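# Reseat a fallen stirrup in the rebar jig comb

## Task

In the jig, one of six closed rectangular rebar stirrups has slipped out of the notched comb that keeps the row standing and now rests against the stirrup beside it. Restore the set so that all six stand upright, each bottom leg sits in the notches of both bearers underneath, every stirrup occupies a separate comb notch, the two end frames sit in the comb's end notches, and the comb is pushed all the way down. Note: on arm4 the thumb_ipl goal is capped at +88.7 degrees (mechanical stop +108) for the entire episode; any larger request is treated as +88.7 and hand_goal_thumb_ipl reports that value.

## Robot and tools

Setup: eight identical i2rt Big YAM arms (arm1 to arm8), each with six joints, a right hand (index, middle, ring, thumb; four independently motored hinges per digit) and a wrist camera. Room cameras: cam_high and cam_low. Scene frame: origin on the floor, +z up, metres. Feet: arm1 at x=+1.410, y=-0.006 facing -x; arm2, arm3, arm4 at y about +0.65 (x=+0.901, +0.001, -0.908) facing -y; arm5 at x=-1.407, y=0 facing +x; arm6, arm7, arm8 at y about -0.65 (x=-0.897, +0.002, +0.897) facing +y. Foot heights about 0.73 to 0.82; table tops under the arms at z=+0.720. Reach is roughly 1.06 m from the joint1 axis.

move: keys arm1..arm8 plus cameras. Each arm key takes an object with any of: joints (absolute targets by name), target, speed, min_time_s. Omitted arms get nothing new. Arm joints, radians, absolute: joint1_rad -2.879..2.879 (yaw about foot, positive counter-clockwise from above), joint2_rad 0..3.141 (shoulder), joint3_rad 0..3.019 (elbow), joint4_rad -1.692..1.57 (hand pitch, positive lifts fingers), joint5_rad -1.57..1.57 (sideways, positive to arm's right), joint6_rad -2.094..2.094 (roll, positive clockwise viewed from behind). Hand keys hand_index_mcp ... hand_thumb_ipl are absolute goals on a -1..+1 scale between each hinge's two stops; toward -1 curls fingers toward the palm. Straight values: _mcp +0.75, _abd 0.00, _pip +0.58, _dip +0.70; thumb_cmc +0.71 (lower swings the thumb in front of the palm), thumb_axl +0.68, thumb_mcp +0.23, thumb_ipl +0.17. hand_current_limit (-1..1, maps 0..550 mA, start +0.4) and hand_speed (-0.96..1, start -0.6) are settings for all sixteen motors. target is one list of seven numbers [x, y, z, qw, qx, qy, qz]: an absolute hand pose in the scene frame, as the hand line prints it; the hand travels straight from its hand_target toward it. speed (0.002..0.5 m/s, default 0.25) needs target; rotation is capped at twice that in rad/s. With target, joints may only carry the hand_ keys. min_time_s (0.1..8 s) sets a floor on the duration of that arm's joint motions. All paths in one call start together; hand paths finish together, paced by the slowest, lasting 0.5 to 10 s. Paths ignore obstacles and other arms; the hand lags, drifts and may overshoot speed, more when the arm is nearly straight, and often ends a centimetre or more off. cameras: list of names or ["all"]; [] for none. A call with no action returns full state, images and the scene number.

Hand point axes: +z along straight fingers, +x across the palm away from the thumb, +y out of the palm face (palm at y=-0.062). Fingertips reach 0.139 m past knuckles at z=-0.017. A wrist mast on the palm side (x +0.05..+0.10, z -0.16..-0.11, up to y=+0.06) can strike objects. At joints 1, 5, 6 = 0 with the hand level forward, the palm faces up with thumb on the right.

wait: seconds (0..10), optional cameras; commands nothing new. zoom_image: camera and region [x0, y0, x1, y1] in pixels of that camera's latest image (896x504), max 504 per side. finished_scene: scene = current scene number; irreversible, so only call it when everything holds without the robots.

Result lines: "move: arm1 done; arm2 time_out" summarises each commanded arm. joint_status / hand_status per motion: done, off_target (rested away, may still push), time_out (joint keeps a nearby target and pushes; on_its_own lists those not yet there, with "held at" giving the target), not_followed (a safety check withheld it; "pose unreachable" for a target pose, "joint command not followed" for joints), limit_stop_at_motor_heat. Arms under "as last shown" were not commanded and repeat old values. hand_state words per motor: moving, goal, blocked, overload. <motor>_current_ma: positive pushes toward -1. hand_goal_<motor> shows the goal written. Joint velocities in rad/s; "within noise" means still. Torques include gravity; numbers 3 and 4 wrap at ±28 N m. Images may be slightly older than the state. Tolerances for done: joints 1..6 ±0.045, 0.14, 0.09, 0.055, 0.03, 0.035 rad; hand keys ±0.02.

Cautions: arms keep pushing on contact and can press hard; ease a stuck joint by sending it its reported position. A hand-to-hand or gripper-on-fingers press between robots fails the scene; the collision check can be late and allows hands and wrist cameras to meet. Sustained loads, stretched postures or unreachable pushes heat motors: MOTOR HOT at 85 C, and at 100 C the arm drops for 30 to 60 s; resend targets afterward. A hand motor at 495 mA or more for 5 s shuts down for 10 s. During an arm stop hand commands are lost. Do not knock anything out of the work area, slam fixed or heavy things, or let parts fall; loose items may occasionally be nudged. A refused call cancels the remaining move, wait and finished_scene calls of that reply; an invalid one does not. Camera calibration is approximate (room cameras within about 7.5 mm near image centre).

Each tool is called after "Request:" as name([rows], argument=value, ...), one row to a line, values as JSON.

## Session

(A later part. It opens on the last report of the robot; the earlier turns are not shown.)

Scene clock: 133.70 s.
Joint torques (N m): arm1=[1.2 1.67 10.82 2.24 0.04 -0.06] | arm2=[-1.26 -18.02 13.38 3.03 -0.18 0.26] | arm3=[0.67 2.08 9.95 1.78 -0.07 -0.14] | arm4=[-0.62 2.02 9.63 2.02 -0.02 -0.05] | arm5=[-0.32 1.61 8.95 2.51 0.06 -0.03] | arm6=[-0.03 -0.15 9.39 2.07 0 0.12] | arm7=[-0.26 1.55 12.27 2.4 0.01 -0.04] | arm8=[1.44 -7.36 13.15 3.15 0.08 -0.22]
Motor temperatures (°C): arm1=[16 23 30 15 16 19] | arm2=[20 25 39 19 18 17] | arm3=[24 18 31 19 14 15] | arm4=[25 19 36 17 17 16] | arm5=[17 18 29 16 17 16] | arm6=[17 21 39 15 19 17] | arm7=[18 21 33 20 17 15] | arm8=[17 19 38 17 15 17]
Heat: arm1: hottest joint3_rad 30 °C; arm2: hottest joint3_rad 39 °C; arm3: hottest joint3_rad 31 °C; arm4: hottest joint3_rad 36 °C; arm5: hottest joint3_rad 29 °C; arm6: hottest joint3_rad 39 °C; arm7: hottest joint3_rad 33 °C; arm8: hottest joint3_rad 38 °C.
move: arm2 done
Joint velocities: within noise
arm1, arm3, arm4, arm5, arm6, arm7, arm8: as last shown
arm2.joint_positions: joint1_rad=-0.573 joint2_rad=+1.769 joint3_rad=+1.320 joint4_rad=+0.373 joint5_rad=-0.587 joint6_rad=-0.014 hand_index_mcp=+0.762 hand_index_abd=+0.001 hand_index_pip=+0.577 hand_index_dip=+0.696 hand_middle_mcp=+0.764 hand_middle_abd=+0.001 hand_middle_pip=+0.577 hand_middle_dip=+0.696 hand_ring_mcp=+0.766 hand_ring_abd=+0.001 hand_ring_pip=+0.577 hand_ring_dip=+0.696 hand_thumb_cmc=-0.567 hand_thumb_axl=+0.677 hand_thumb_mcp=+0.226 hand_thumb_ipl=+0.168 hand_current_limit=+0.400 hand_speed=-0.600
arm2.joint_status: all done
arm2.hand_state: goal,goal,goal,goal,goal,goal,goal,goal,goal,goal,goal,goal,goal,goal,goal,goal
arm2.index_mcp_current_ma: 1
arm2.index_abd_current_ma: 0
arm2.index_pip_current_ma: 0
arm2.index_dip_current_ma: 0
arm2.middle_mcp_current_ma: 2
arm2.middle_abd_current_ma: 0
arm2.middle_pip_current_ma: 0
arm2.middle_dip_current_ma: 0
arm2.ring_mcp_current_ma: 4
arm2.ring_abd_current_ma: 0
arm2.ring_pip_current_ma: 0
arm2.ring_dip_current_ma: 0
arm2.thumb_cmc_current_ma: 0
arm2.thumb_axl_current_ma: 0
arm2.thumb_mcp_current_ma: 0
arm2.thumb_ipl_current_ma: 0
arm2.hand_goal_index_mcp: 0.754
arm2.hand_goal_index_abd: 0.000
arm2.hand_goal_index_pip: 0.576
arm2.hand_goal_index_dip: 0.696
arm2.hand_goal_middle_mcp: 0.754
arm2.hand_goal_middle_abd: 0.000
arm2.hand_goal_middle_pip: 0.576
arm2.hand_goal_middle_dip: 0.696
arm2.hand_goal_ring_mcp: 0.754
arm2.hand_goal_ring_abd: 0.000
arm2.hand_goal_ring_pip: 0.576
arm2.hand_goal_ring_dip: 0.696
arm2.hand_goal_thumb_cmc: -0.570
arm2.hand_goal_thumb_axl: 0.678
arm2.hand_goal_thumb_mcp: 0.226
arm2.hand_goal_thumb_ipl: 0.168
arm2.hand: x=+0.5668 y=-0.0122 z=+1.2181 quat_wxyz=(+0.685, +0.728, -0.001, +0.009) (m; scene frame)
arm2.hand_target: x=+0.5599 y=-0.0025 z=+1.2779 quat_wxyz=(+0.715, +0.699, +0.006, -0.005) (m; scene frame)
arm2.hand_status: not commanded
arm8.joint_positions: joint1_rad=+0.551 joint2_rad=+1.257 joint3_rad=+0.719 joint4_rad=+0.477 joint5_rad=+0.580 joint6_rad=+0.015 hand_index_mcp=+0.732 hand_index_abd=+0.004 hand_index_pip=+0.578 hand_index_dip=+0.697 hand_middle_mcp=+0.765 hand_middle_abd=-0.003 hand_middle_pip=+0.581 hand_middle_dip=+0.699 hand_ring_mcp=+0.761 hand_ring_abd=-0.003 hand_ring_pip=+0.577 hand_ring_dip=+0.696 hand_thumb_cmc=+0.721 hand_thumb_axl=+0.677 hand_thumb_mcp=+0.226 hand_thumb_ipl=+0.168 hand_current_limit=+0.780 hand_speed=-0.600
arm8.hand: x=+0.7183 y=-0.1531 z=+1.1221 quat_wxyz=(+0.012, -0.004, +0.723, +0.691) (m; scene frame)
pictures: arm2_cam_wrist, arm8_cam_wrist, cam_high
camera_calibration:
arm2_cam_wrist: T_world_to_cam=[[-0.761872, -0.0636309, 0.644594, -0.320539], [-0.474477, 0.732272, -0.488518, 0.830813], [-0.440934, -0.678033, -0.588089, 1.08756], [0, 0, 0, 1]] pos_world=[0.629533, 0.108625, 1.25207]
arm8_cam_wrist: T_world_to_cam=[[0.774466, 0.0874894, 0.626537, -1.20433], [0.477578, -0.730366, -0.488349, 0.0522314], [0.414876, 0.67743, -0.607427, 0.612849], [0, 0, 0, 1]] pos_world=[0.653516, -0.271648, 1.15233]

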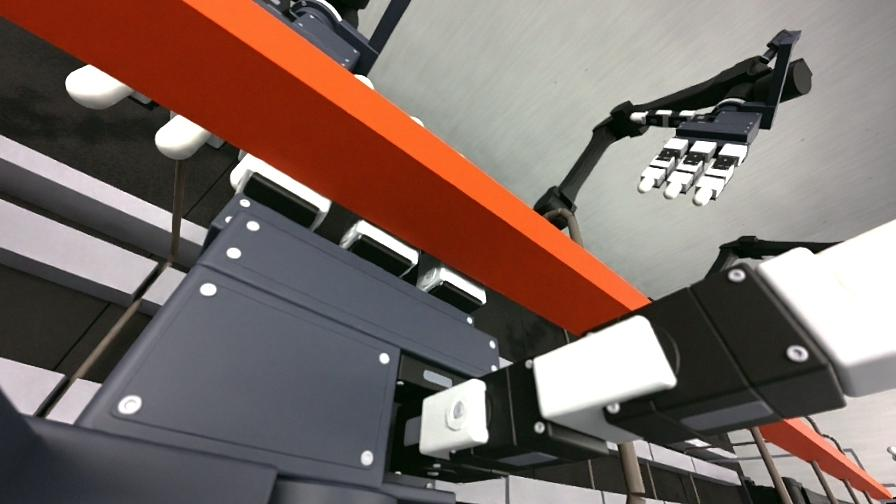

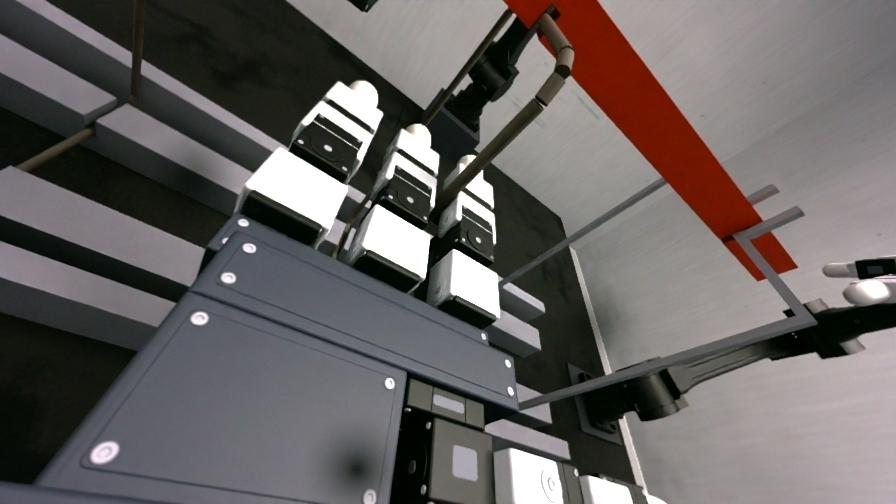

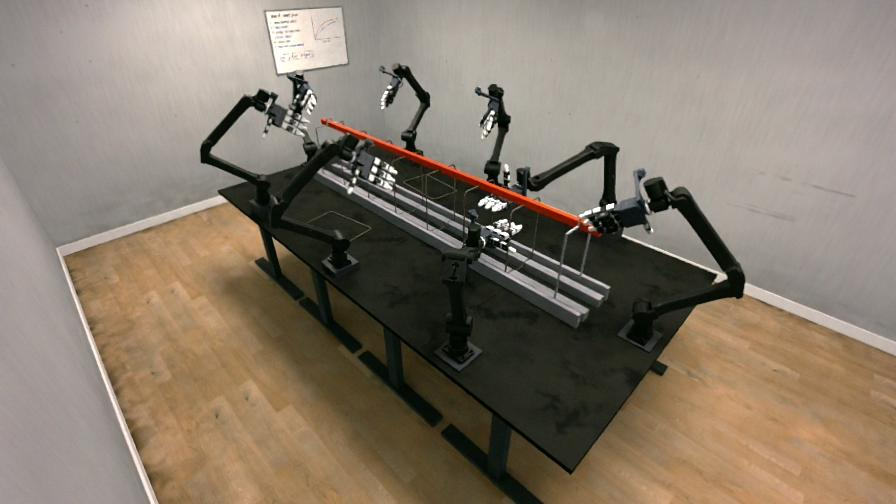

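Request:
move(arm2={"target": [0.565, -0.005, 1.2, 0.7071, 0.7071, 0.0, 0.0], "speed": 0.04}, cameras=["arm8_cam_wrist", "cam_high", "arm2_cam_wrist"])

Request:
zoom_image(camera="cam_high", region=[500, 180, 550, 230])

Request:
zoom_image(camera="arm8_cam_wrist", region=[480, 0, 640, 110])

Request:
zoom_image(camera="arm8_cam_wrist", region=[640, 130, 860, 330])

Scene clock: 145.93 s.
Joint torques (N m): arm1=[1.73 1.14 10.82 2.45 0.06 -0.09] | arm2=[-0.44 -13.86 8.21 3.44 0.11 0.13] | arm3=[0.67 2.08 9.95 1.77 -0.07 -0.14] | arm4=[-1.32 2.14 9.81 2.07 -0.08 -0.07] | arm5=[-0.38 1.55 8.96 2.51 0.06 -0.03] | arm6=[0.03 -0.09 9.4 2.07 0 0.12] | arm7=[-0.5 1.61 12.3 2.4 0.01 -0.03] | arm8=[1.38 -7.36 13.16 3.19 0.08 -0.21]
Motor temperatures (°C): arm1=[16 23 30 15 16 19] | arm2=[20 26 40 19 18 17] | arm3=[24 18 31 19 14 15] | arm4=[25 19 36 17 17 16] | arm5=[17 18 29 16 17 16] | arm6=[17 21 39 15 19 17] | arm7=[18 21 34 20 17 15] | arm8=[17 19 37 17 15 17]
Heat: arm1: hottest joint3_rad 30 °C; arm2: hottest joint3_rad 40 °C; arm3: hottest joint3_rad 31 °C; arm4: hottest joint3_rad 36 °C; arm5: hottest joint3_rad 29 °C; arm6: hottest joint3_rad 39 °C; arm7: hottest joint3_rad 34 °C; arm8: hottest joint3_rad 37 °C.
move: arm2 off_target
Joint velocities: within noise
arm1, arm3, arm4, arm5, arm6, arm7, arm8: as last shown
arm2.joint_positions: joint1_rad=-0.573 joint2_rad=+1.780 joint3_rad=+1.278 joint4_rad=+0.514 joint5_rad=-0.580 joint6_rad=-0.002 hand_index_mcp=+0.762 hand_index_abd=+0.001 hand_index_pip=+0.577 hand_index_dip=+0.696 hand_middle_mcp=+0.764 hand_middle_abd=+0.001 hand_middle_pip=+0.577 hand_middle_dip=+0.696 hand_ring_mcp=+0.766 hand_ring_abd=+0.001 hand_ring_pip=+0.577 hand_ring_dip=+0.696 hand_thumb_cmc=-0.567 hand_thumb_axl=+0.677 hand_thumb_mcp=+0.226 hand_thumb_ipl=+0.168 hand_current_limit=+0.400 hand_speed=-0.600
arm2.joint_status: not commanded
arm2.hand_state: goal,goal,goal,goal,goal,goal,goal,goal,goal,goal,goal,goal,goal,goal,goal,goal
arm2.index_mcp_current_ma: 1
arm2.index_abd_current_ma: 0
arm2.index_pip_current_ma: 0
arm2.index_dip_current_ma: 0
arm2.middle_mcp_current_ma: 2
arm2.middle_abd_current_ma: 0
arm2.middle_pip_current_ma: 0
arm2.middle_dip_current_ma: 0
arm2.ring_mcp_current_ma: 4
arm2.ring_abd_current_ma: 0
arm2.ring_pip_current_ma: 0
arm2.ring_dip_current_ma: 0
arm2.thumb_cmc_current_ma: 0
arm2.thumb_axl_current_ma: 0
arm2.thumb_mcp_current_ma: 0
arm2.thumb_ipl_current_ma: 0
arm2.hand_goal_index_mcp: 0.754
arm2.hand_goal_index_abd: 0.000
arm2.hand_goal_index_pip: 0.576
arm2.hand_goal_index_dip: 0.696
arm2.hand_goal_middle_mcp: 0.754
arm2.hand_goal_middle_abd: 0.000
arm2.hand_goal_middle_pip: 0.576
arm2.hand_goal_middle_dip: 0.696
arm2.hand_goal_ring_mcp: 0.754
arm2.hand_goal_ring_abd: 0.000
arm2.hand_goal_ring_pip: 0.576
arm2.hand_goal_ring_dip: 0.696
arm2.hand_goal_thumb_cmc: -0.570
arm2.hand_goal_thumb_axl: 0.678
arm2.hand_goal_thumb_mcp: 0.226
arm2.hand_goal_thumb_ipl: 0.168
arm2.hand: x=+0.5711 y=-0.0020 z=+1.2187 quat_wxyz=(+0.711, +0.703, +0.009, -0.006) (m; scene frame)
arm2.hand_target: x=+0.5653 y=-0.0047 z=+1.1999 quat_wxyz=(+0.707, +0.707, +0.000, +0.000) (m; scene frame)
arm2.hand_status: off_target (0.020 m and 1.4 deg from the pose sent, 0.020 m and 3.7 deg at the start)
pictures: arm2_cam_wrist, arm8_cam_wrist, cam_high
camera_calibration:
arm2_cam_wrist: T_world_to_cam=[[-0.738682, -0.0101709, 0.673977, -0.365945], [-0.48791, 0.697953, -0.524219, 0.876703], [-0.465072, -0.716072, -0.520528, 1.02801], [0, 0, 0, 1]] pos_world=[0.635535, 0.120511, 1.24133]
arm8_cam_wrist: T_world_to_cam=[[0.774466, 0.0874894, 0.626537, -1.20433], [0.477578, -0.730366, -0.488349, 0.0522314], [0.414876, 0.67743, -0.607427, 0.612849], [0, 0, 0, 1]] pos_world=[0.653516, -0.271648, 1.15233]

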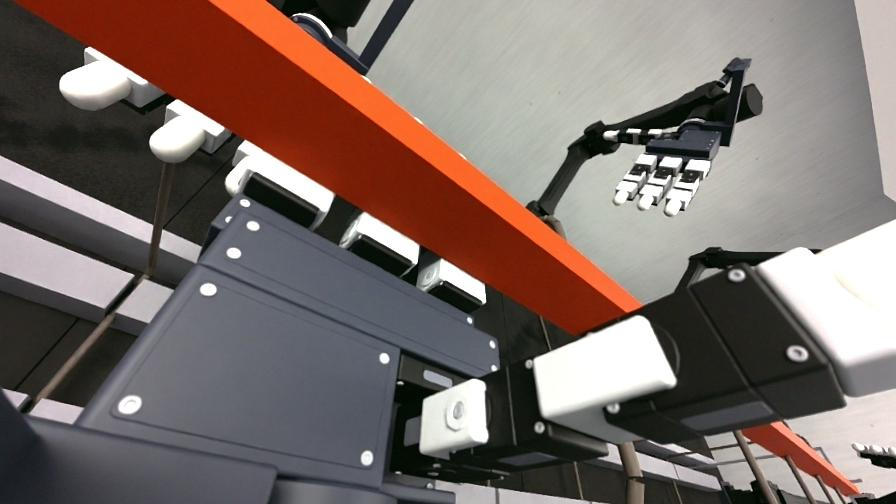

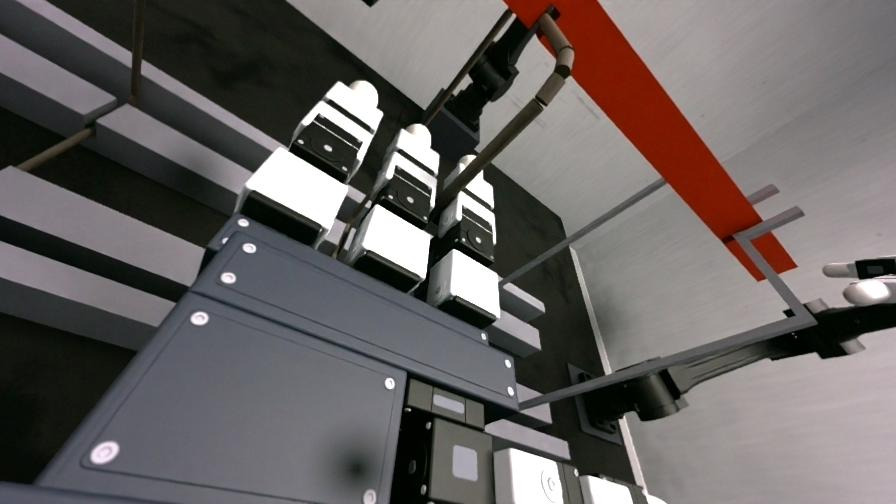

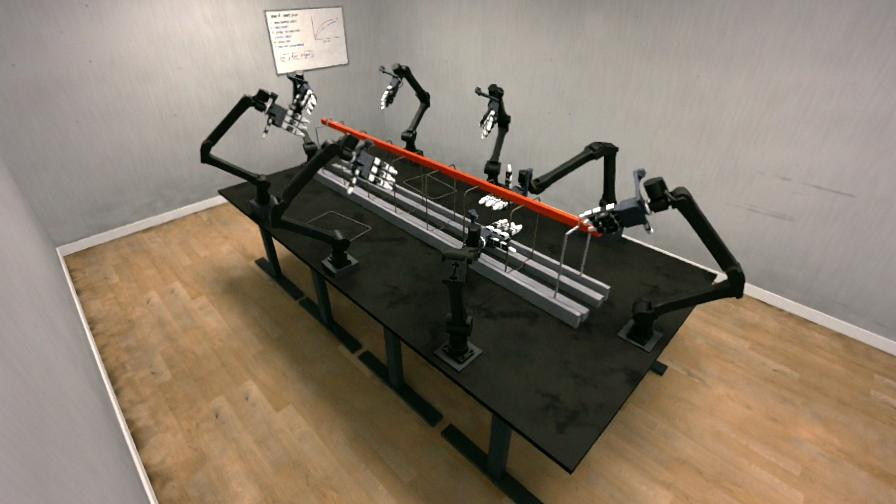

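Scaled by 10.080.

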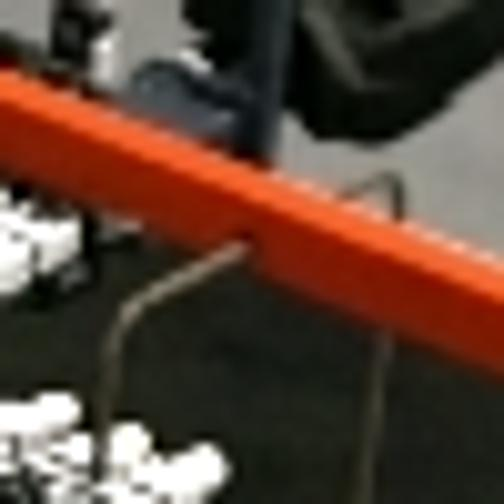

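Scaled by 3.150.

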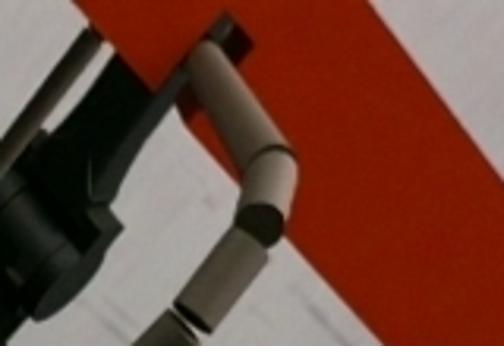

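Scaled by 2.291.

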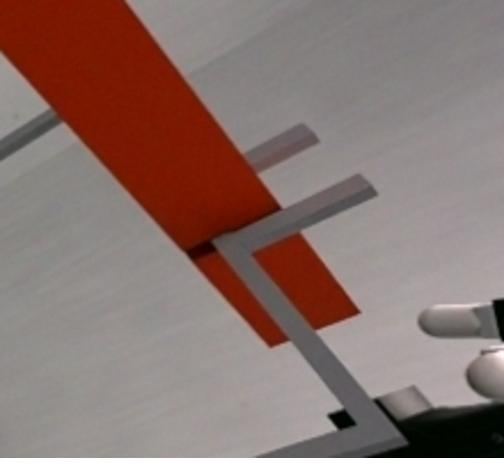

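Request:
zoom_image(camera="arm8_cam_wrist", region=[520, 0, 590, 60])

Request:
zoom_image(camera="cam_high", region=[515, 190, 550, 220])

Request:
zoom_image(camera="cam_high", region=[450, 165, 500, 215])

Scaled by 7.200.

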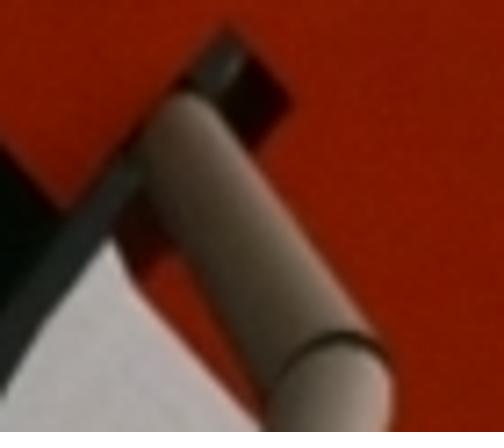

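Scaled by 14.400.

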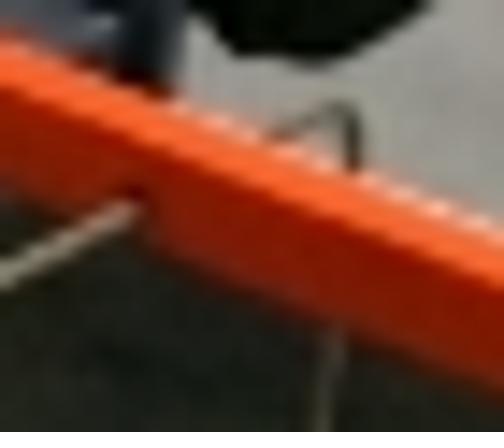

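Scaled by 10.080.

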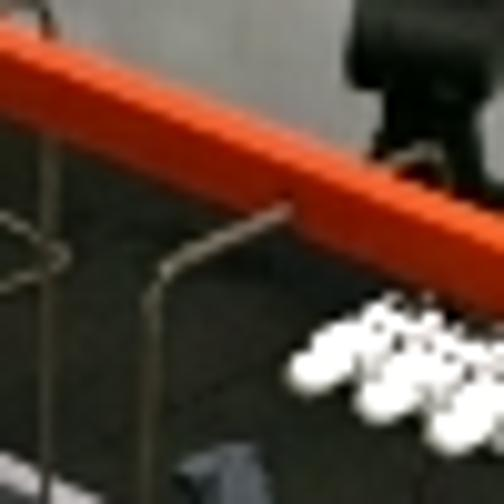

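Request:
move(arm2={"target": [0.568, 0.0, 1.18, 0.7071, 0.7071, 0.0, 0.0], "speed": 0.06}, cameras=["arm8_cam_wrist", "cam_high", "arm2_cam_wrist"])

Request:
zoom_image(camera="arm8_cam_wrist", region=[640, 130, 860, 330])

Request:
zoom_image(camera="arm2_cam_wrist", region=[200, 80, 600, 360])

Scene clock: 149.27 s.
Joint torques (N m): arm1=[1.32 2.26 10.51 2.15 0.08 -0.08] | arm2=[-0.5 -13.98 8.06 3.45 0.1 0.12] | arm3=[0.73 2.02 9.96 1.77 -0.07 -0.14] | arm4=[-0.97 1.9 9.74 1.89 -0.04 -0.14] | arm5=[-0.32 1.55 8.96 2.51 0.06 -0.03] | arm6=[0.03 -0.09 9.4 2.07 0.01 0.12] | arm7=[-0.44 1.61 12.29 2.37 0.02 -0.03] | arm8=[1.32 -7.24 13.15 3.15 0.07 -0.22]
Motor temperatures (°C): arm1=[16 23 30 15 16 19] | arm2=[20 26 39 19 18 17] | arm3=[24 18 31 19 14 15] | arm4=[25 19 36 17 17 16] | arm5=[17 18 29 16 17 16] | arm6=[17 21 39 15 19 17] | arm7=[18 21 34 20 17 15] | arm8=[17 19 37 17 15 17]
Heat: arm1: hottest joint3_rad 30 °C; arm2: hottest joint3_rad 39 °C; arm3: hottest joint3_rad 31 °C; arm4: hottest joint3_rad 36 °C; arm5: hottest joint3_rad 29 °C; arm6: hottest joint3_rad 39 °C; arm7: hottest joint3_rad 34 °C; arm8: hottest joint3_rad 37 °C.
move: arm2 off_target
Joint velocities: within noise
arm1, arm3, arm4, arm5, arm6, arm7, arm8: as last shown
arm2.joint_positions: joint1_rad=-0.573 joint2_rad=+1.797 joint3_rad=+1.237 joint4_rad=+0.570 joint5_rad=-0.580 joint6_rad=-0.001 hand_index_mcp=+0.762 hand_index_abd=+0.001 hand_index_pip=+0.577 hand_index_dip=+0.696 hand_middle_mcp=+0.764 hand_middle_abd=+0.001 hand_middle_pip=+0.577 hand_middle_dip=+0.696 hand_ring_mcp=+0.766 hand_ring_abd=+0.001 hand_ring_pip=+0.577 hand_ring_dip=+0.696 hand_thumb_cmc=-0.567 hand_thumb_axl=+0.677 hand_thumb_mcp=+0.226 hand_thumb_ipl=+0.168 hand_current_limit=+0.400 hand_speed=-0.600
arm2.joint_status: not commanded
arm2.hand_state: goal,goal,goal,goal,goal,goal,goal,goal,goal,goal,goal,goal,goal,goal,goal,goal
arm2.index_mcp_current_ma: 1
arm2.index_abd_current_ma: 0
arm2.index_pip_current_ma: 0
arm2.index_dip_current_ma: 0
arm2.middle_mcp_current_ma: 2
arm2.middle_abd_current_ma: 0
arm2.middle_pip_current_ma: 0
arm2.middle_dip_current_ma: 0
arm2.ring_mcp_current_ma: 4
arm2.ring_abd_current_ma: 0
arm2.ring_pip_current_ma: 0
arm2.ring_dip_current_ma: 0
arm2.thumb_cmc_current_ma: 0
arm2.thumb_axl_current_ma: 0
arm2.thumb_mcp_current_ma: 0
arm2.thumb_ipl_current_ma: 0
arm2.hand_goal_index_mcp: 0.754
arm2.hand_goal_index_abd: 0.000
arm2.hand_goal_index_pip: 0.576
arm2.hand_goal_index_dip: 0.696
arm2.hand_goal_middle_mcp: 0.754
arm2.hand_goal_middle_abd: 0.000
arm2.hand_goal_middle_pip: 0.576
arm2.hand_goal_middle_dip: 0.696
arm2.hand_goal_ring_mcp: 0.754
arm2.hand_goal_ring_abd: 0.000
arm2.hand_goal_ring_pip: 0.576
arm2.hand_goal_ring_dip: 0.696
arm2.hand_goal_thumb_cmc: -0.570
arm2.hand_goal_thumb_axl: 0.678
arm2.hand_goal_thumb_mcp: 0.226
arm2.hand_goal_thumb_ipl: 0.168
arm2.hand: x=+0.5734 y=+0.0021 z=+1.1965 quat_wxyz=(+0.711, +0.703, +0.008, -0.005) (m; scene frame)
arm2.hand_target: x=+0.5683 y=+0.0003 z=+1.1800 quat_wxyz=(+0.707, +0.707, +0.000, +0.000) (m; scene frame)
arm2.hand_status: off_target (0.017 m and 1.2 deg from the pose sent, 0.039 m and 1.4 deg at the start)
pictures: arm2_cam_wrist, arm8_cam_wrist, cam_high
camera_calibration:
arm2_cam_wrist: T_world_to_cam=[[-0.740328, -0.0114748, 0.672147, -0.346076], [-0.486605, 0.699004, -0.524031, 0.862346], [-0.463821, -0.715025, -0.523076, 1.02285], [0, 0, 0, 1]] pos_world=[0.637829, 0.124606, 1.21954]
arm8_cam_wrist: T_world_to_cam=[[0.774466, 0.0874894, 0.626537, -1.20433], [0.477578, -0.730366, -0.488349, 0.0522314], [0.414876, 0.67743, -0.607427, 0.612849], [0, 0, 0, 1]] pos_world=[0.653516, -0.271648, 1.15233]

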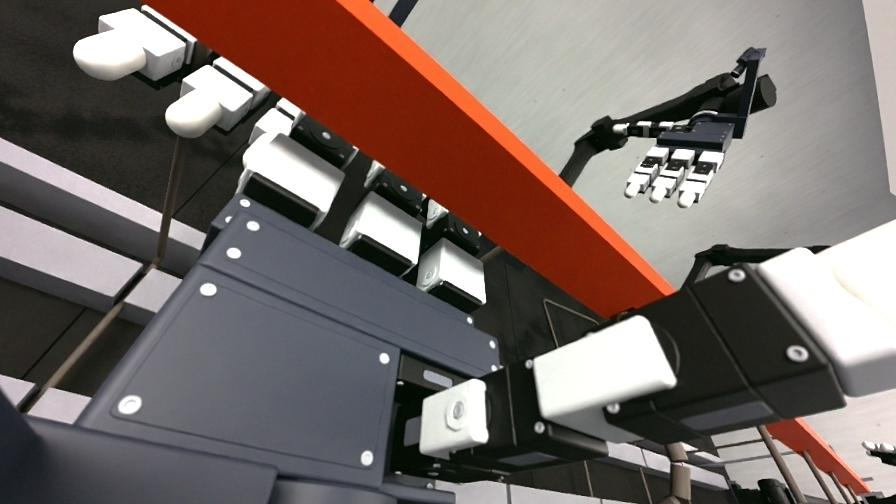

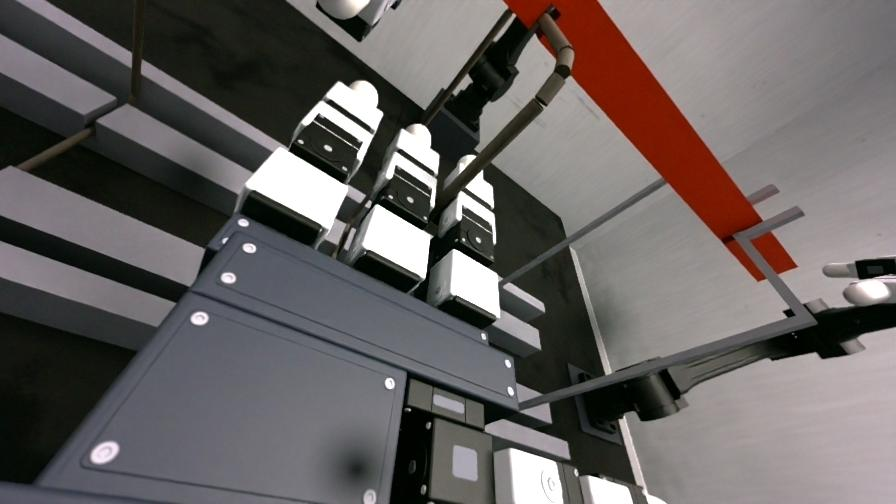

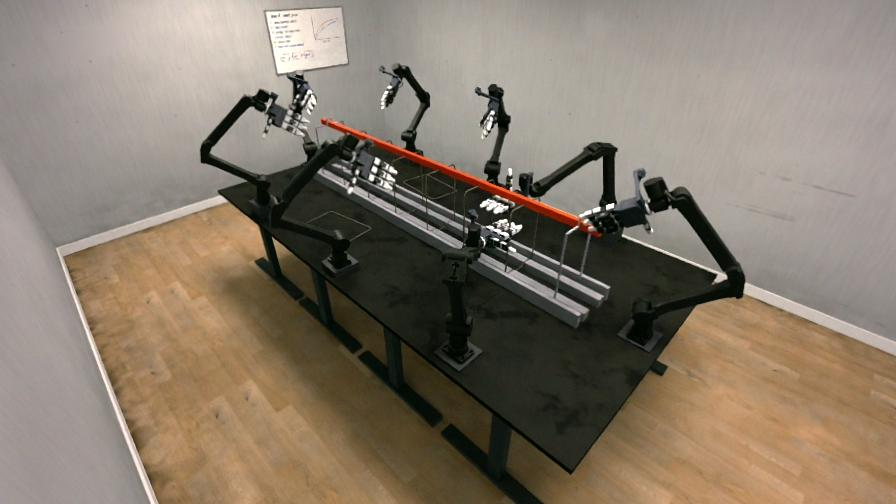

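Scaled by 2.291.

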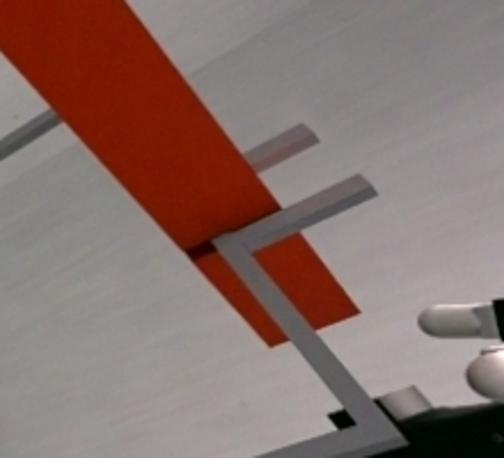

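Scaled by 1.260.

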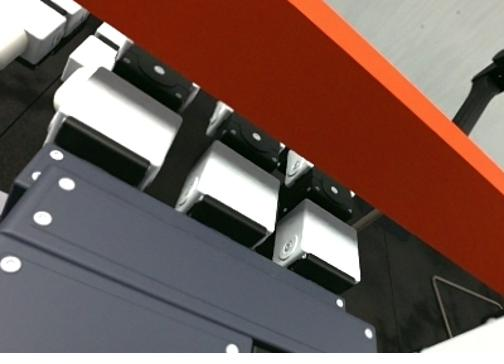

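Request:
move(arm2={"target": [0.568, 0.3, 1.19, 0.7071, 0.7071, 0.0, 0.0], "speed": 0.2}, arm8={"joints": {"hand_index_abd": 0.15, "hand_middle_abd": -0.15, "hand_ring_abd": -0.15}}, cameras=["arm8_cam_wrist", "cam_high", "arm2_cam_wrist"])

Request:
zoom_image(camera="arm8_cam_wrist", region=[300, 0, 650, 280])

Request:
zoom_image(camera="cam_high", region=[450, 150, 650, 330])

Scene clock: 152.27 s.
Joint torques (N m): arm1=[0.85 1.44 10.66 2.14 0.07 -0.05] | arm2=[-1.2 -8.53 7.19 2.35 -0.08 0.08] | arm3=[0.67 2.08 9.95 1.77 -0.07 -0.14] | arm4=[-1.14 0.62 9.59 2.13 -0.03 -0.08] | arm5=[-0.38 1.61 8.96 2.51 0.06 -0.03] | arm6=[-0.03 -0.09 9.42 2.07 0 0.12] | arm7=[-0.73 1.73 12.29 2.39 0 -0.03] | arm8=[1.26 -7.41 13.05 3.15 0.09 -0.21]
Motor temperatures (°C): arm1=[16 23 30 15 16 19] | arm2=[20 26 39 19 18 17] | arm3=[24 18 31 19 14 15] | arm4=[25 19 36 17 17 16] | arm5=[17 18 29 16 17 16] | arm6=[17 21 39 15 19 17] | arm7=[18 21 34 20 17 15] | arm8=[17 19 37 17 15 17]
Heat: arm1: hottest joint3_rad 30 °C; arm2: hottest joint3_rad 39 °C; arm3: hottest joint3_rad 31 °C; arm4: hottest joint3_rad 36 °C; arm5: hottest joint3_rad 29 °C; arm6: hottest joint3_rad 39 °C; arm7: hottest joint3_rad 34 °C; arm8: hottest joint3_rad 37 °C.
move: arm2 done; arm8 done
Joint velocities: within noise
arm1, arm3, arm4, arm5, arm6, arm7: as last shown
arm2.joint_positions: joint1_rad=-1.031 joint2_rad=+1.312 joint3_rad=+0.647 joint4_rad=+0.655 joint5_rad=-1.047 joint6_rad=+0.000 hand_index_mcp=+0.762 hand_index_abd=+0.001 hand_index_pip=+0.577 hand_index_dip=+0.696 hand_middle_mcp=+0.764 hand_middle_abd=+0.001 hand_middle_pip=+0.577 hand_middle_dip=+0.696 hand_ring_mcp=+0.761 hand_ring_abd=+0.001 hand_ring_pip=+0.576 hand_ring_dip=+0.696 hand_thumb_cmc=-0.567 hand_thumb_axl=+0.677 hand_thumb_mcp=+0.226 hand_thumb_ipl=+0.168 hand_current_limit=+0.400 hand_speed=-0.600
arm2.joint_status: not commanded
arm2.hand_state: goal,goal,goal,goal,goal,goal,goal,goal,goal,goal,goal,goal,goal,goal,goal,goal
arm2.index_mcp_current_ma: 1
arm2.index_abd_current_ma: 0
arm2.index_pip_current_ma: 0
arm2.index_dip_current_ma: 0
arm2.middle_mcp_current_ma: 2
arm2.middle_abd_current_ma: 0
arm2.middle_pip_current_ma: 0
arm2.middle_dip_current_ma: 0
arm2.ring_mcp_current_ma: 1
arm2.ring_abd_current_ma: 0
arm2.ring_pip_current_ma: 0
arm2.ring_dip_current_ma: 0
arm2.thumb_cmc_current_ma: 0
arm2.thumb_axl_current_ma: 0
arm2.thumb_mcp_current_ma: 0
arm2.thumb_ipl_current_ma: 0
arm2.hand_goal_index_mcp: 0.754
arm2.hand_goal_index_abd: 0.000
arm2.hand_goal_index_pip: 0.576
arm2.hand_goal_index_dip: 0.696
arm2.hand_goal_middle_mcp: 0.754
arm2.hand_goal_middle_abd: 0.000
arm2.hand_goal_middle_pip: 0.576
arm2.hand_goal_middle_dip: 0.696
arm2.hand_goal_ring_mcp: 0.754
arm2.hand_goal_ring_abd: 0.000
arm2.hand_goal_ring_pip: 0.576
arm2.hand_goal_ring_dip: 0.696
arm2.hand_goal_thumb_cmc: -0.570
arm2.hand_goal_thumb_axl: 0.678
arm2.hand_goal_thumb_mcp: 0.226
arm2.hand_goal_thumb_ipl: 0.168
arm2.hand: x=+0.5705 y=+0.2930 z=+1.1886 quat_wxyz=(+0.706, +0.708, +0.006, +0.004) (m; scene frame)
arm2.hand_target: x=+0.5681 y=+0.2998 z=+1.1901 quat_wxyz=(+0.707, +0.707, +0.000, +0.000) (m; scene frame)
arm2.hand_status: done (0.008 m and 0.8 deg from the pose sent, 0.298 m and 1.2 deg at the start)
arm8.joint_positions: joint1_rad=+0.553 joint2_rad=+1.259 joint3_rad=+0.720 joint4_rad=+0.477 joint5_rad=+0.579 joint6_rad=+0.015 hand_index_mcp=+0.732 hand_index_abd=+0.147 hand_index_pip=+0.578 hand_index_dip=+0.697 hand_middle_mcp=+0.765 hand_middle_abd=-0.147 hand_middle_pip=+0.581 hand_middle_dip=+0.699 hand_ring_mcp=+0.771 hand_ring_abd=-0.146 hand_ring_pip=+0.583 hand_ring_dip=+0.699 hand_thumb_cmc=+0.721 hand_thumb_axl=+0.677 hand_thumb_mcp=+0.226 hand_thumb_ipl=+0.168 hand_current_limit=+0.780 hand_speed=-0.600
arm8.joint_status: all done
arm8.hand_state: goal,goal,goal,goal,goal,goal,goal,goal,goal,goal,goal,goal,goal,goal,goal,goal
arm8.index_mcp_current_ma: 63
arm8.index_abd_current_ma: -12
arm8.index_pip_current_ma: 10
arm8.index_dip_current_ma: 4
arm8.middle_mcp_current_ma: 56
arm8.middle_abd_current_ma: 12
arm8.middle_pip_current_ma: 22
arm8.middle_dip_current_ma: 17
arm8.ring_mcp_current_ma: 88
arm8.ring_abd_current_ma: 15
arm8.ring_pip_current_ma: 36
arm8.ring_dip_current_ma: 14
arm8.thumb_cmc_current_ma: 35
arm8.thumb_axl_current_ma: -4
arm8.thumb_mcp_current_ma: -2
arm8.thumb_ipl_current_ma: -2
arm8.hand_goal_index_mcp: 0.720
arm8.hand_goal_index_abd: 0.150
arm8.hand_goal_index_pip: 0.576
arm8.hand_goal_index_dip: 0.696
arm8.hand_goal_middle_mcp: 0.754
arm8.hand_goal_middle_abd: -0.150
arm8.hand_goal_middle_pip: 0.576
arm8.hand_goal_middle_dip: 0.696
arm8.hand_goal_ring_mcp: 0.754
arm8.hand_goal_ring_abd: -0.150
arm8.hand_goal_ring_pip: 0.576
arm8.hand_goal_ring_dip: 0.696
arm8.hand_goal_thumb_cmc: 0.714
arm8.hand_goal_thumb_axl: 0.678
arm8.hand_goal_thumb_mcp: 0.226
arm8.hand_goal_thumb_ipl: 0.168
arm8.hand: x=+0.7170 y=-0.1527 z=+1.1214 quat_wxyz=(+0.012, -0.005, +0.724, +0.690) (m; scene frame)
arm8.hand_target: x=+0.7066 y=-0.1466 z=+1.1455 quat_wxyz=(+0.000, +0.000, +0.707, +0.707) (m; scene frame)
arm8.hand_status: not commanded
pictures: arm2_cam_wrist, arm8_cam_wrist, cam_high
camera_calibration:
arm2_cam_wrist: T_world_to_cam=[[-0.749939, -0.0268528, 0.660961, -0.316287], [-0.485021, 0.701766, -0.521804, 0.649099], [-0.449828, -0.711901, -0.539306, 1.23569], [0, 0, 0, 1]] pos_world=[0.633478, 0.41568, 1.21417]
arm8_cam_wrist: T_world_to_cam=[[0.773524, 0.0897512, 0.62738, -1.20289], [0.479569, -0.730069, -0.48684, 0.0497961], [0.414336, 0.677454, -0.607768, 0.613421], [0, 0, 0, 1]] pos_world=[0.652422, -0.271249, 1.15173]

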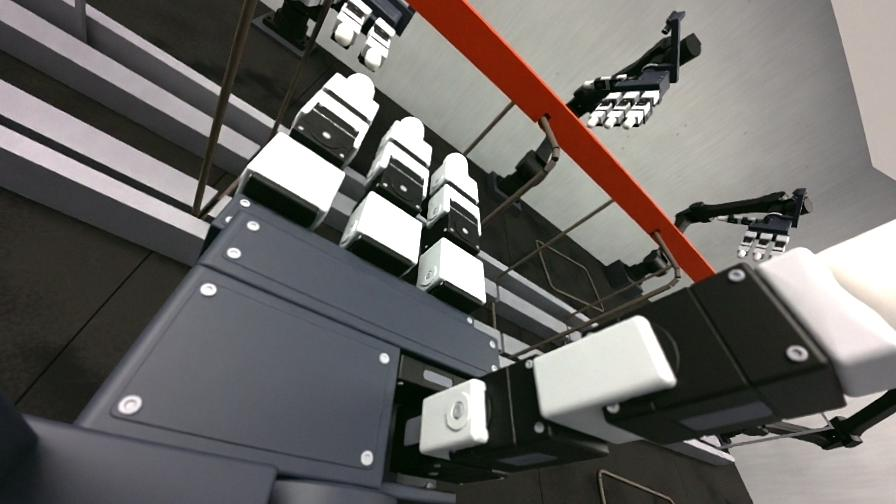

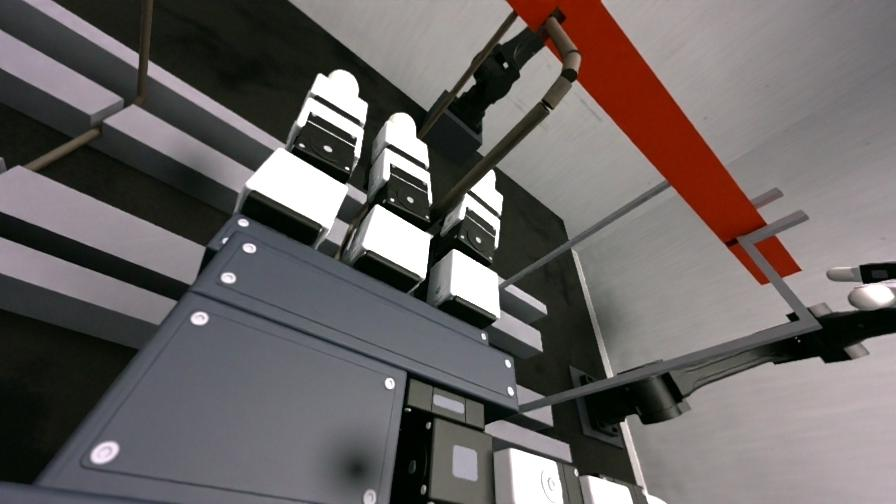

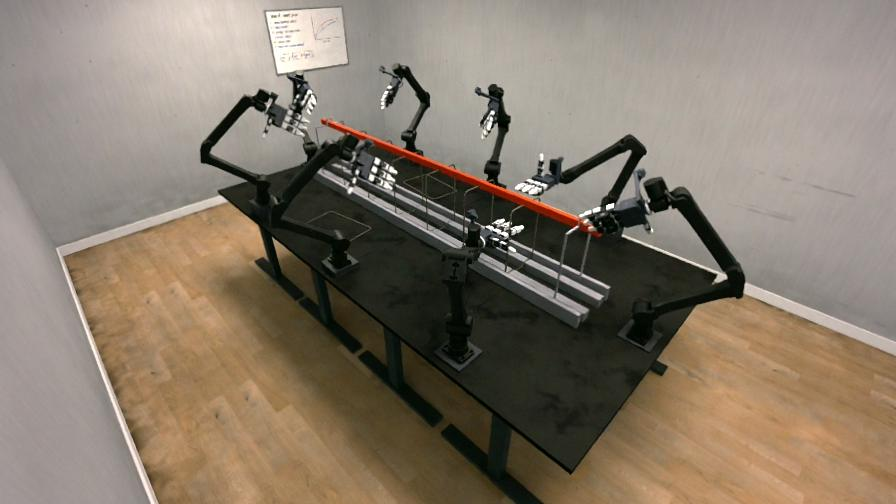

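Scaled by 1.440.

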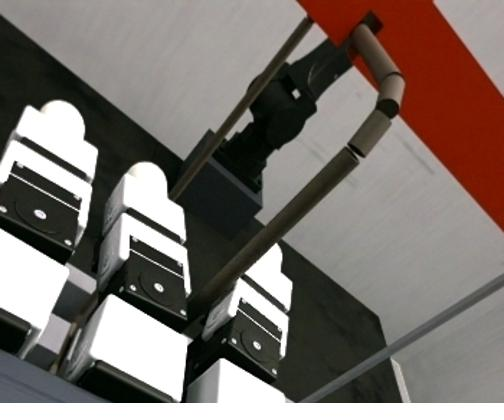

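Scaled by 2.520.

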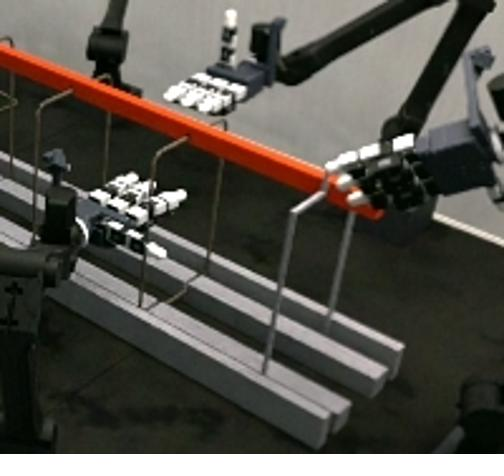

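Request:
move(arm8={"target": [0.707, -0.36, 1.135, 0.0, 0.0, 0.7071, 0.7071], "speed": 0.12}, cameras=["arm8_cam_wrist", "cam_high", "cam_low"])

Request:
zoom_image(camera="arm8_cam_wrist", region=[300, 0, 650, 280])

Request:
zoom_image(camera="cam_high", region=[450, 150, 650, 330])

Request:
zoom_image(camera="cam_high", region=[300, 100, 500, 280])

Request:
zoom_image(camera="cam_low", region=[240, 90, 440, 220])

Request:
zoom_image(camera="cam_low", region=[420, 110, 640, 310])

Scene clock: 156.03 s.
Joint torques (N m): arm1=[0.91 1.96 10.92 2.28 0.01 -0.02] | arm2=[-1.26 -8.53 7.2 2.36 -0.09 0.09] | arm3=[0.67 2.02 9.95 1.78 -0.07 -0.14] | arm4=[-1.49 2.14 9.74 2.03 -0.02 -0.08] | arm5=[-0.32 1.61 8.95 2.52 0.06 -0.03] | arm6=[-0.03 -0.09 9.42 2.07 0.01 0.12] | arm7=[-0.5 1.67 12.25 2.41 0 -0.03] | arm8=[1.38 -3.37 8.14 1.2 0.15 -0.16]
Motor temperatures (°C): arm1=[16 23 30 15 16 19] | arm2=[20 25 38 19 18 17] | arm3=[24 18 31 19 14 15] | arm4=[25 19 36 17 17 16] | arm5=[17 18 29 16 17 16] | arm6=[17 21 39 15 19 17] | arm7=[18 21 34 20 17 15] | arm8=[17 19 37 17 15 17]
Heat: arm1: hottest joint3_rad 30 °C; arm2: hottest joint3_rad 38 °C; arm3: hottest joint3_rad 31 °C; arm4: hottest joint3_rad 36 °C; arm5: hottest joint3_rad 29 °C; arm6: hottest joint3_rad 39 °C; arm7: hottest joint3_rad 34 °C; arm8: hottest joint3_rad 37 °C.
move: arm8 done
Joint velocities: within noise
arm1, arm2, arm3, arm4, arm5, arm6, arm7: as last shown
arm8.joint_positions: joint1_rad=+1.063 joint2_rad=+0.802 joint3_rad=+0.460 joint4_rad=+0.350 joint5_rad=+1.088 joint6_rad=+0.015 hand_index_mcp=+0.734 hand_index_abd=+0.153 hand_index_pip=+0.579 hand_index_dip=+0.697 hand_middle_mcp=+0.765 hand_middle_abd=-0.148 hand_middle_pip=+0.581 hand_middle_dip=+0.699 hand_ring_mcp=+0.771 hand_ring_abd=-0.147 hand_ring_pip=+0.583 hand_ring_dip=+0.699 hand_thumb_cmc=+0.721 hand_thumb_axl=+0.677 hand_thumb_mcp=+0.226 hand_thumb_ipl=+0.168 hand_current_limit=+0.780 hand_speed=-0.600
arm8.joint_status: not commanded
arm8.hand_state: goal,goal,goal,goal,goal,goal,goal,goal,goal,goal,goal,goal,goal,goal,goal,goal
arm8.index_mcp_current_ma: 73
arm8.index_abd_current_ma: 13
arm8.index_pip_current_ma: 12
arm8.index_dip_current_ma: 4
arm8.middle_mcp_current_ma: 56
arm8.middle_abd_current_ma: 9
arm8.middle_pip_current_ma: 22
arm8.middle_dip_current_ma: 17
arm8.ring_mcp_current_ma: 88
arm8.ring_abd_current_ma: 11
arm8.ring_pip_current_ma: 36
arm8.ring_dip_current_ma: 14
arm8.thumb_cmc_current_ma: 35
arm8.thumb_axl_current_ma: -4
arm8.thumb_mcp_current_ma: -2
arm8.thumb_ipl_current_ma: -2
arm8.hand_goal_index_mcp: 0.720
arm8.hand_goal_index_abd: 0.150
arm8.hand_goal_index_pip: 0.576
arm8.hand_goal_index_dip: 0.696
arm8.hand_goal_middle_mcp: 0.754
arm8.hand_goal_middle_abd: -0.150
arm8.hand_goal_middle_pip: 0.576
arm8.hand_goal_middle_dip: 0.696
arm8.hand_goal_ring_mcp: 0.754
arm8.hand_goal_ring_abd: -0.150
arm8.hand_goal_ring_pip: 0.576
arm8.hand_goal_ring_dip: 0.696
arm8.hand_goal_thumb_cmc: 0.714
arm8.hand_goal_thumb_axl: 0.678
arm8.hand_goal_thumb_mcp: 0.226
arm8.hand_goal_thumb_ipl: 0.168
arm8.hand: x=+0.7077 y=-0.3568 z=+1.1408 quat_wxyz=(-0.003, +0.009, +0.704, +0.710) (m; scene frame)
arm8.hand_target: x=+0.7070 y=-0.3598 z=+1.1350 quat_wxyz=(+0.000, +0.000, +0.707, +0.707) (m; scene frame)
arm8.hand_status: done (0.007 m and 1.2 deg from the pose sent, 0.208 m and 3.1 deg at the start)
pictures: arm8_cam_wrist, cam_high, cam_low
camera_calibration:
arm8_cam_wrist: T_world_to_cam=[[0.798463, 0.0569664, 0.599342, -1.18675], [0.460068, -0.699847, -0.546398, 0.00714302], [0.388322, 0.712017, -0.585011, 0.772147], [0, 0, 0, 1]] pos_world=[0.644448, -0.477178, 1.16689]

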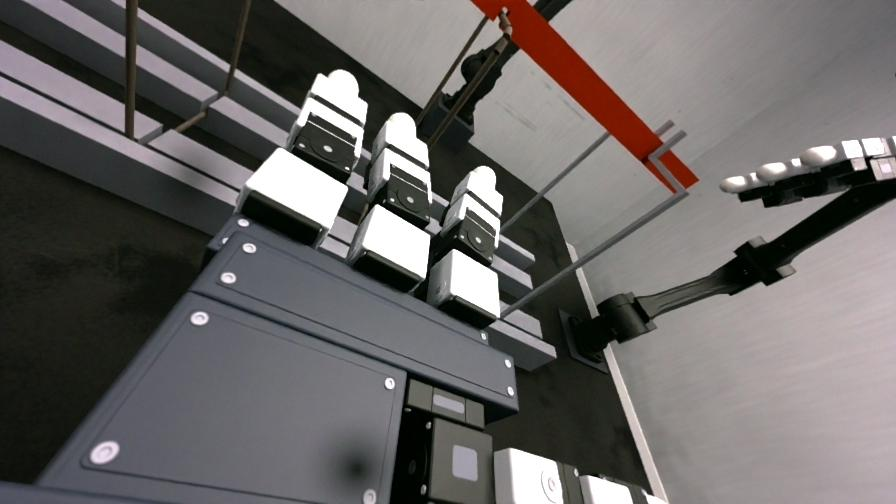

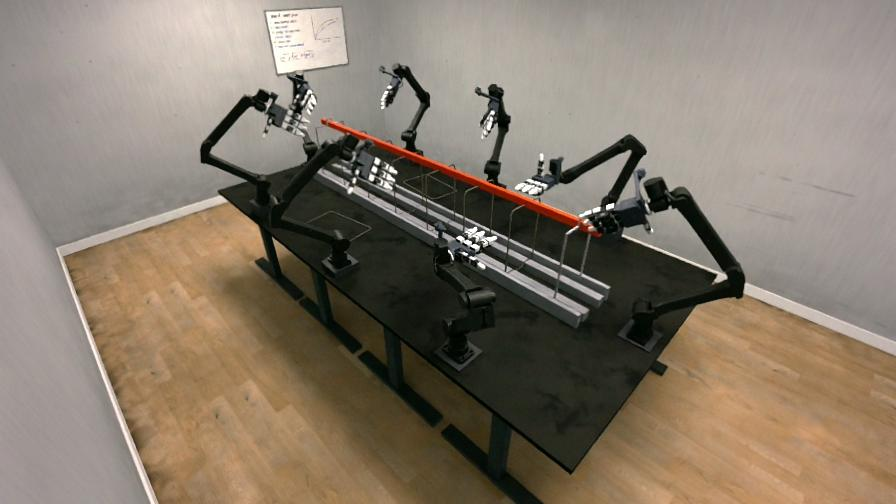

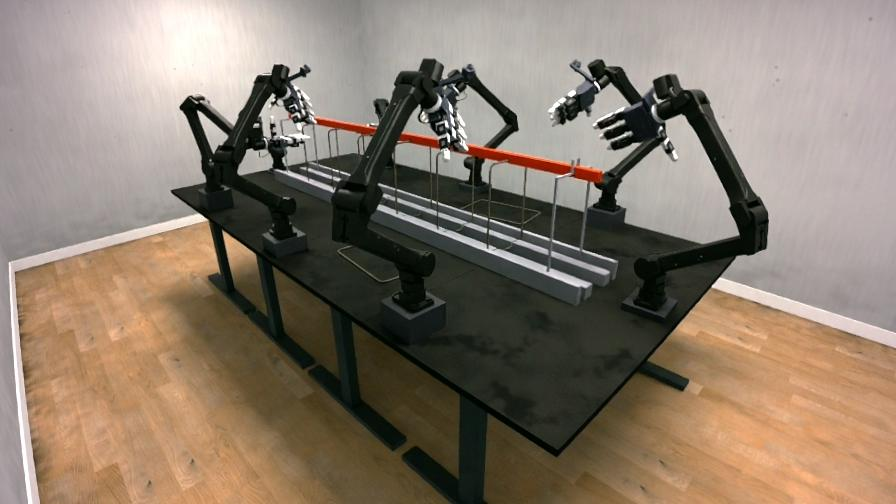

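Scaled by 1.440.

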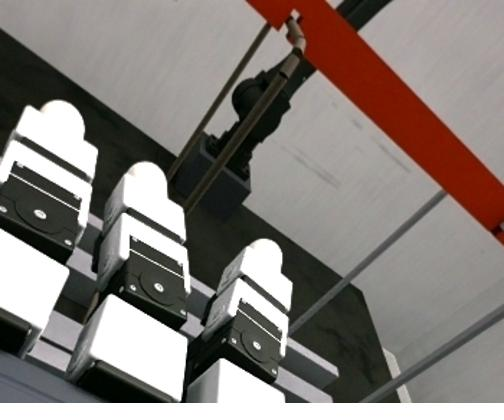

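Scaled by 2.520.

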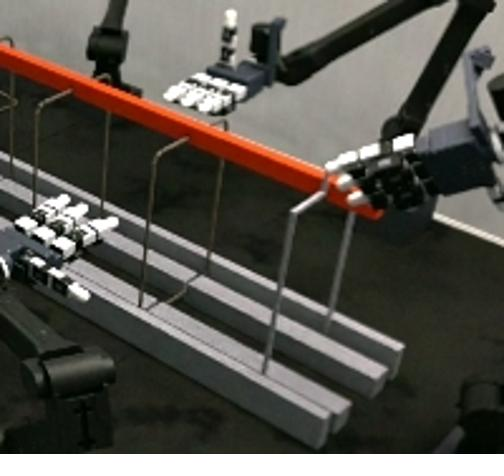

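Scaled by 2.520.

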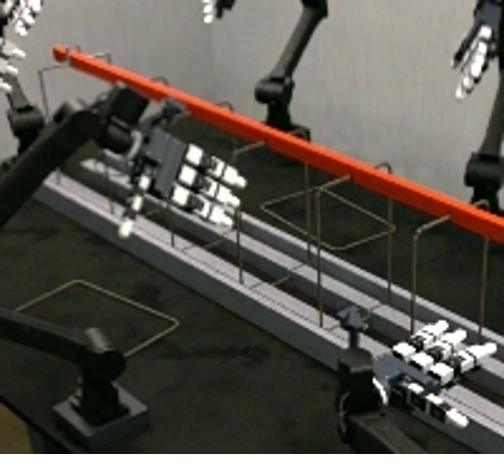

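Scaled by 2.520.

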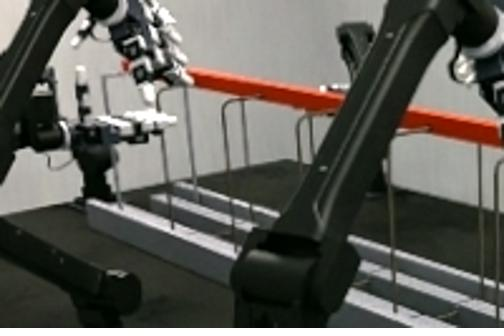

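Scaled by 2.291.

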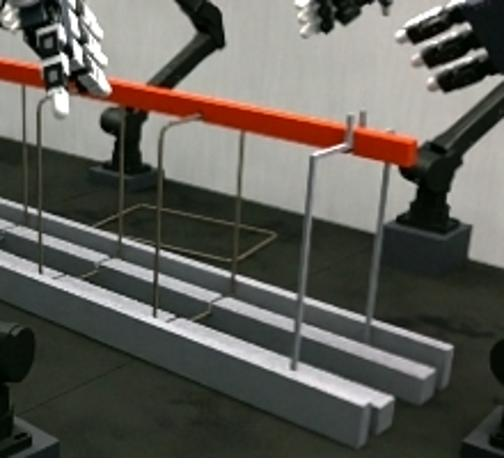

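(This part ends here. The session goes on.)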